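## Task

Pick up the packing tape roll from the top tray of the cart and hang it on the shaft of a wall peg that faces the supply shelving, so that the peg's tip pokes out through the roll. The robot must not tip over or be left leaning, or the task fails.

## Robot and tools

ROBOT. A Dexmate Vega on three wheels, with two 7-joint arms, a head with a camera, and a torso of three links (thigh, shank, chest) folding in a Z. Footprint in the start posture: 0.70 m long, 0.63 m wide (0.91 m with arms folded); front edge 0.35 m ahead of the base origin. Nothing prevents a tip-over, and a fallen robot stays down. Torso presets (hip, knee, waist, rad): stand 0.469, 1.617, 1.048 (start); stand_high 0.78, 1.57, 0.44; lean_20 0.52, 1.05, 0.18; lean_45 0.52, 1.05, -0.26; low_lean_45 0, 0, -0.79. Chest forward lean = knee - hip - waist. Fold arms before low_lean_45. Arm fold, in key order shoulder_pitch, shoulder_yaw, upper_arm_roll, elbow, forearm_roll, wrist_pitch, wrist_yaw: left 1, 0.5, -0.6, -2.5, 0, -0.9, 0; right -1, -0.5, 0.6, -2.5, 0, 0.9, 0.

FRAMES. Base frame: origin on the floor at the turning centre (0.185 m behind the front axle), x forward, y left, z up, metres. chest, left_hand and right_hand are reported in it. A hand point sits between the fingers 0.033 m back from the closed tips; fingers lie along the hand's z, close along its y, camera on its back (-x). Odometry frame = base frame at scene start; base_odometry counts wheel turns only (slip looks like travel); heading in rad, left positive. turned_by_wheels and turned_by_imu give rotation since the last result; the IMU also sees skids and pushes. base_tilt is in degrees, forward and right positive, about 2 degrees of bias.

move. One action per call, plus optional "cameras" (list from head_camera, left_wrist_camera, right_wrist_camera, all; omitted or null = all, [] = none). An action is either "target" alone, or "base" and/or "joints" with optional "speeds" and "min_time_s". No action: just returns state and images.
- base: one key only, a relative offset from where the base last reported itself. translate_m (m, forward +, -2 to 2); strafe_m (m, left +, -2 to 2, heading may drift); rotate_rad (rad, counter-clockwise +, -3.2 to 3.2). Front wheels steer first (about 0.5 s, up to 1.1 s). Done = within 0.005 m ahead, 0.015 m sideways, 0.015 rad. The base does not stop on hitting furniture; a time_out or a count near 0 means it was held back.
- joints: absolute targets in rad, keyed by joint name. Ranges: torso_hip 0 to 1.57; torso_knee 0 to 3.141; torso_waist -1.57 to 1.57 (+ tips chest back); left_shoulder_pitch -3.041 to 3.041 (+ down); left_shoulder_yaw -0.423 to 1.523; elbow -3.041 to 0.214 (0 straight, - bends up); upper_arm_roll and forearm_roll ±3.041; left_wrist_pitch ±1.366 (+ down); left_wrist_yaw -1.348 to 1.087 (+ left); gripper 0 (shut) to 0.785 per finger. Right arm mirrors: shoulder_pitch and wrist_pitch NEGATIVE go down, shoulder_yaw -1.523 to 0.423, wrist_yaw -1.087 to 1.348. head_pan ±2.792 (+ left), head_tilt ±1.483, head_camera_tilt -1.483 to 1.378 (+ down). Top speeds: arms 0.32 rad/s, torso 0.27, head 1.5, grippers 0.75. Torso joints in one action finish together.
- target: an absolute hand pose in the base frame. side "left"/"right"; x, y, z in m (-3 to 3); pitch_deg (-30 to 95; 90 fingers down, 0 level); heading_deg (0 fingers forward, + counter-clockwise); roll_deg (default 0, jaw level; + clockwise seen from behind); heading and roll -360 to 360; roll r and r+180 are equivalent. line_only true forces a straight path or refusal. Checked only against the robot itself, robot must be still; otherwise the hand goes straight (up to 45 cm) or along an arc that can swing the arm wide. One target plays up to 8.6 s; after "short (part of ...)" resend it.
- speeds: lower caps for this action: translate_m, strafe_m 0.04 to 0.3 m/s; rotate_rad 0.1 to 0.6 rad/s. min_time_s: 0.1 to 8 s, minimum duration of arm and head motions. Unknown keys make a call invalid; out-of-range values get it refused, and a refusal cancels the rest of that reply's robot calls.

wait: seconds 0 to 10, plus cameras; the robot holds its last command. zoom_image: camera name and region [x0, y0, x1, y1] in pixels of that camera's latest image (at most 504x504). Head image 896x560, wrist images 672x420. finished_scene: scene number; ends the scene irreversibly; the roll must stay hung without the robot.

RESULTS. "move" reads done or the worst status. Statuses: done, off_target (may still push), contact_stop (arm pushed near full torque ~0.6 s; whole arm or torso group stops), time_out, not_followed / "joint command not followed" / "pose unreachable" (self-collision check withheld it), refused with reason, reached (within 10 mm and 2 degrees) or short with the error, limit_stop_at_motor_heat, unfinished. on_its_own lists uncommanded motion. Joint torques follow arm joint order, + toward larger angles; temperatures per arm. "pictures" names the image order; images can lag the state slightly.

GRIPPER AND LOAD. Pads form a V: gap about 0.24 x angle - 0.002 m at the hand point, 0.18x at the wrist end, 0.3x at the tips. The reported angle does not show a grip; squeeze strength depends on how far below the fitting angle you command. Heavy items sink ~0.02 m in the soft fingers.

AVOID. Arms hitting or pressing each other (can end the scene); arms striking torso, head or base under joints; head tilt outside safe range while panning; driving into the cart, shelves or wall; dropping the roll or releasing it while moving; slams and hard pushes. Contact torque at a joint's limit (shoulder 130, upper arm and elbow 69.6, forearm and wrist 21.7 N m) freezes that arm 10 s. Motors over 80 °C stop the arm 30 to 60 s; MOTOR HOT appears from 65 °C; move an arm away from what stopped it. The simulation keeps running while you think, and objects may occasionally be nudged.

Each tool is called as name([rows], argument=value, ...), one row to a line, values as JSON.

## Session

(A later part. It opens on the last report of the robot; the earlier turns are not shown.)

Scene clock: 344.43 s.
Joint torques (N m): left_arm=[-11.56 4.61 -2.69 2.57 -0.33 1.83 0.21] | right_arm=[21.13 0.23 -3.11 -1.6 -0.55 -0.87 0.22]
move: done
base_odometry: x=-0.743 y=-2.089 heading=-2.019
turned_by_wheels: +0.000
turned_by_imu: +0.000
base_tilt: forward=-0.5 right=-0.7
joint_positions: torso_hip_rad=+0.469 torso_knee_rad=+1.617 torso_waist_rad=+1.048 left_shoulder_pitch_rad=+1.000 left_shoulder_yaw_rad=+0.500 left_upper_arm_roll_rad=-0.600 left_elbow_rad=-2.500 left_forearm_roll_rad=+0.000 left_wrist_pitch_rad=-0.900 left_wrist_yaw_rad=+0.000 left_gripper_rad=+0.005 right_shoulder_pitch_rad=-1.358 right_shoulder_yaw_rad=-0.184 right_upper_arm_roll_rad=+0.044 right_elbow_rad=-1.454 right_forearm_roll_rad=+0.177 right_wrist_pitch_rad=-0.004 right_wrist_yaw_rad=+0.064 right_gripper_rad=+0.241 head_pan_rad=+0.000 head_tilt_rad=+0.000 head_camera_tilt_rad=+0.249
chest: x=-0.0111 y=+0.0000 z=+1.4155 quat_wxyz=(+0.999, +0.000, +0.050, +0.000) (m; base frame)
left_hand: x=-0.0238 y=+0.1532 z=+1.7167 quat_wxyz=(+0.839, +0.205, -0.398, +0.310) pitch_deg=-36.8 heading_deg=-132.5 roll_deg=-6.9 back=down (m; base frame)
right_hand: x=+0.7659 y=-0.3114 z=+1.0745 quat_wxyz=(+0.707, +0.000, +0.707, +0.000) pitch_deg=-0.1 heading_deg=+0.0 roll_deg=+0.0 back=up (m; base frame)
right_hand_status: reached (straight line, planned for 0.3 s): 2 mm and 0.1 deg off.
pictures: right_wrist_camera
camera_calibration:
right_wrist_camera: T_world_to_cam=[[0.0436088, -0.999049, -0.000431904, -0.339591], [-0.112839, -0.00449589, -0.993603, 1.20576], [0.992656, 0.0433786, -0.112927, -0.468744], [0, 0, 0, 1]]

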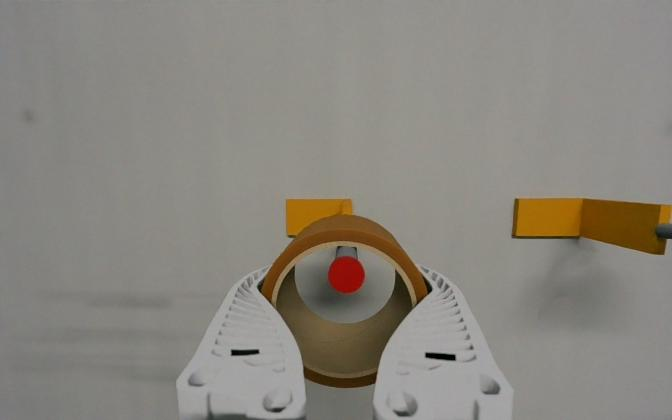

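Bore shifted relative to fingers and torque dropped: resting on the shaft. Release.

move(joints={"right_gripper_rad":0.29}, cameras=[])

move(joints={"right_gripper_rad":0.34}, cameras=[])

move(joints={"right_gripper_rad":0.42}, cameras=[])

move(joints={"right_gripper_rad":0.7}, cameras=["right_wrist_camera"])

Scene clock: 348.97 s.
move: done
turned_by_wheels: +0.000
turned_by_imu: +0.000
joint_status: all done
pictures: none

Scene clock: 349.47 s.
move: done
turned_by_wheels: +0.000
turned_by_imu: +0.000
joint_status: all done
pictures: none

Scene clock: 350.00 s.
move: done
turned_by_wheels: +0.000
turned_by_imu: +0.000
joint_status: all done
pictures: none

Scene clock: 350.80 s.
Joint torques (N m): left_arm=[-11.3 9.83 -2.36 0.3 -0.75 2.15 0.6] | right_arm=[17.98 -0.1 -2.01 -5.55 -0.29 2.55 0.1]
move: done
base_odometry: x=-0.743 y=-2.089 heading=-2.019
turned_by_wheels: +0.000
turned_by_imu: +0.000
base_tilt: forward=-0.7 right=-0.8
joint_positions: torso_hip_rad=+0.469 torso_knee_rad=+1.617 torso_waist_rad=+1.048 left_shoulder_pitch_rad=+1.000 left_shoulder_yaw_rad=+0.500 left_upper_arm_roll_rad=-0.600 left_elbow_rad=-2.500 left_forearm_roll_rad=+0.000 left_wrist_pitch_rad=-0.900 left_wrist_yaw_rad=+0.000 left_gripper_rad=+0.005 right_shoulder_pitch_rad=-1.358 right_shoulder_yaw_rad=-0.183 right_upper_arm_roll_rad=+0.043 right_elbow_rad=-1.449 right_forearm_roll_rad=+0.177 right_wrist_pitch_rad=-0.001 right_wrist_yaw_rad=+0.064 right_gripper_rad=+0.700 head_pan_rad=+0.000 head_tilt_rad=+0.000 head_camera_tilt_rad=+0.249
joint_status: all done
chest: x=-0.0112 y=+0.0000 z=+1.4155 quat_wxyz=(+0.999, +0.000, +0.050, +0.000) (m; base frame)
left_hand: x=-0.0239 y=+0.1532 z=+1.7167 quat_wxyz=(+0.839, +0.205, -0.398, +0.310) pitch_deg=-36.8 heading_deg=-132.5 roll_deg=-6.9 back=down (m; base frame)
right_hand: x=+0.7659 y=-0.3113 z=+1.0732 quat_wxyz=(+0.707, +0.000, +0.707, +0.000) pitch_deg=+0.0 heading_deg=+0.0 roll_deg=+0.0 back=up (m; base frame)
pictures: right_wrist_camera
camera_calibration:
right_wrist_camera: T_world_to_cam=[[0.0437234, -0.999044, -0.000498678, -0.339524], [-0.113699, -0.00448017, -0.993505, 1.20494], [0.992553, 0.0434961, -0.113787, -0.467834], [0, 0, 0, 1]]

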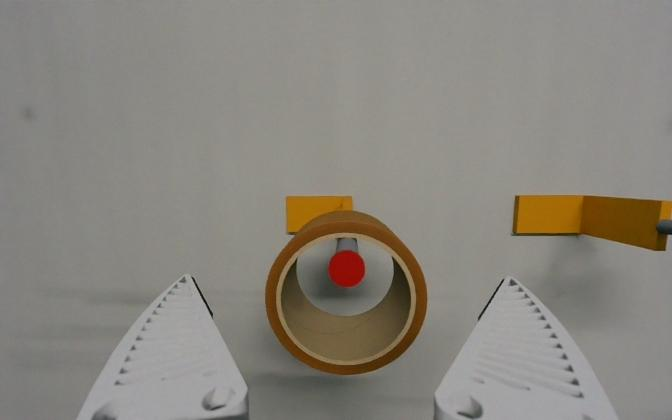

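move(base={"translate_m":-0.2}, speeds={"translate_m":0.12}, cameras=["right_wrist_camera"])

Scene clock: 355.57 s.
Joint torques (N m): left_arm=[-13.25 3.64 -3.81 -0.61 -0.26 1.54 0.65] | right_arm=[17.83 -1.49 -1.51 -6.73 -0.32 2.72 -0.01]
move: done
base_odometry: x=-0.656 y=-1.909 heading=-2.020
turned_by_wheels: -0.001
turned_by_imu: -0.003
base_tilt: forward=-0.6 right=-0.8
base_status: done
joint_positions: torso_hip_rad=+0.469 torso_knee_rad=+1.617 torso_waist_rad=+1.048 left_shoulder_pitch_rad=+1.000 left_shoulder_yaw_rad=+0.500 left_upper_arm_roll_rad=-0.600 left_elbow_rad=-2.500 left_forearm_roll_rad=+0.000 left_wrist_pitch_rad=-0.900 left_wrist_yaw_rad=+0.000 left_gripper_rad=+0.005 right_shoulder_pitch_rad=-1.358 right_shoulder_yaw_rad=-0.183 right_upper_arm_roll_rad=+0.043 right_elbow_rad=-1.449 right_forearm_roll_rad=+0.177 right_wrist_pitch_rad=-0.001 right_wrist_yaw_rad=+0.064 right_gripper_rad=+0.700 head_pan_rad=+0.000 head_tilt_rad=+0.000 head_camera_tilt_rad=+0.249
chest: x=-0.0112 y=+0.0000 z=+1.4155 quat_wxyz=(+0.999, +0.000, +0.050, +0.000) (m; base frame)
left_hand: x=-0.0239 y=+0.1532 z=+1.7167 quat_wxyz=(+0.839, +0.205, -0.398, +0.310) pitch_deg=-36.8 heading_deg=-132.5 roll_deg=-6.9 back=down (m; base frame)
right_hand: x=+0.7658 y=-0.3112 z=+1.0732 quat_wxyz=(+0.707, +0.000, +0.707, +0.000) pitch_deg=+0.0 heading_deg=+0.0 roll_deg=+0.0 back=up (m; base frame)
pictures: right_wrist_camera
camera_calibration:
right_wrist_camera: T_world_to_cam=[[0.0438335, -0.999039, -0.000522009, -0.339507], [-0.113717, -0.00447029, -0.993503, 1.20495], [0.992546, 0.0436081, -0.113804, -0.467745], [0, 0, 0, 1]]

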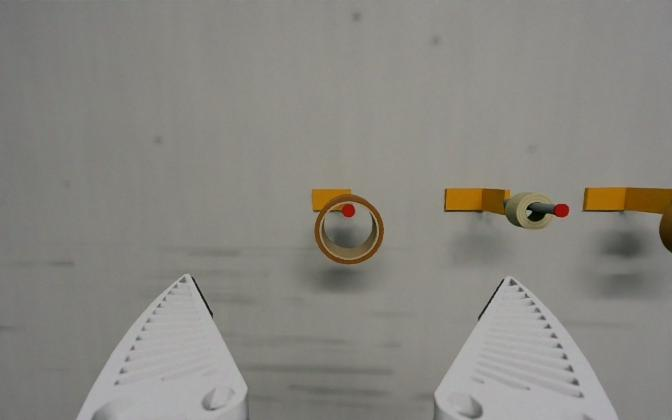

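finished_scene(scene=3)

The scene is finished: the task was done.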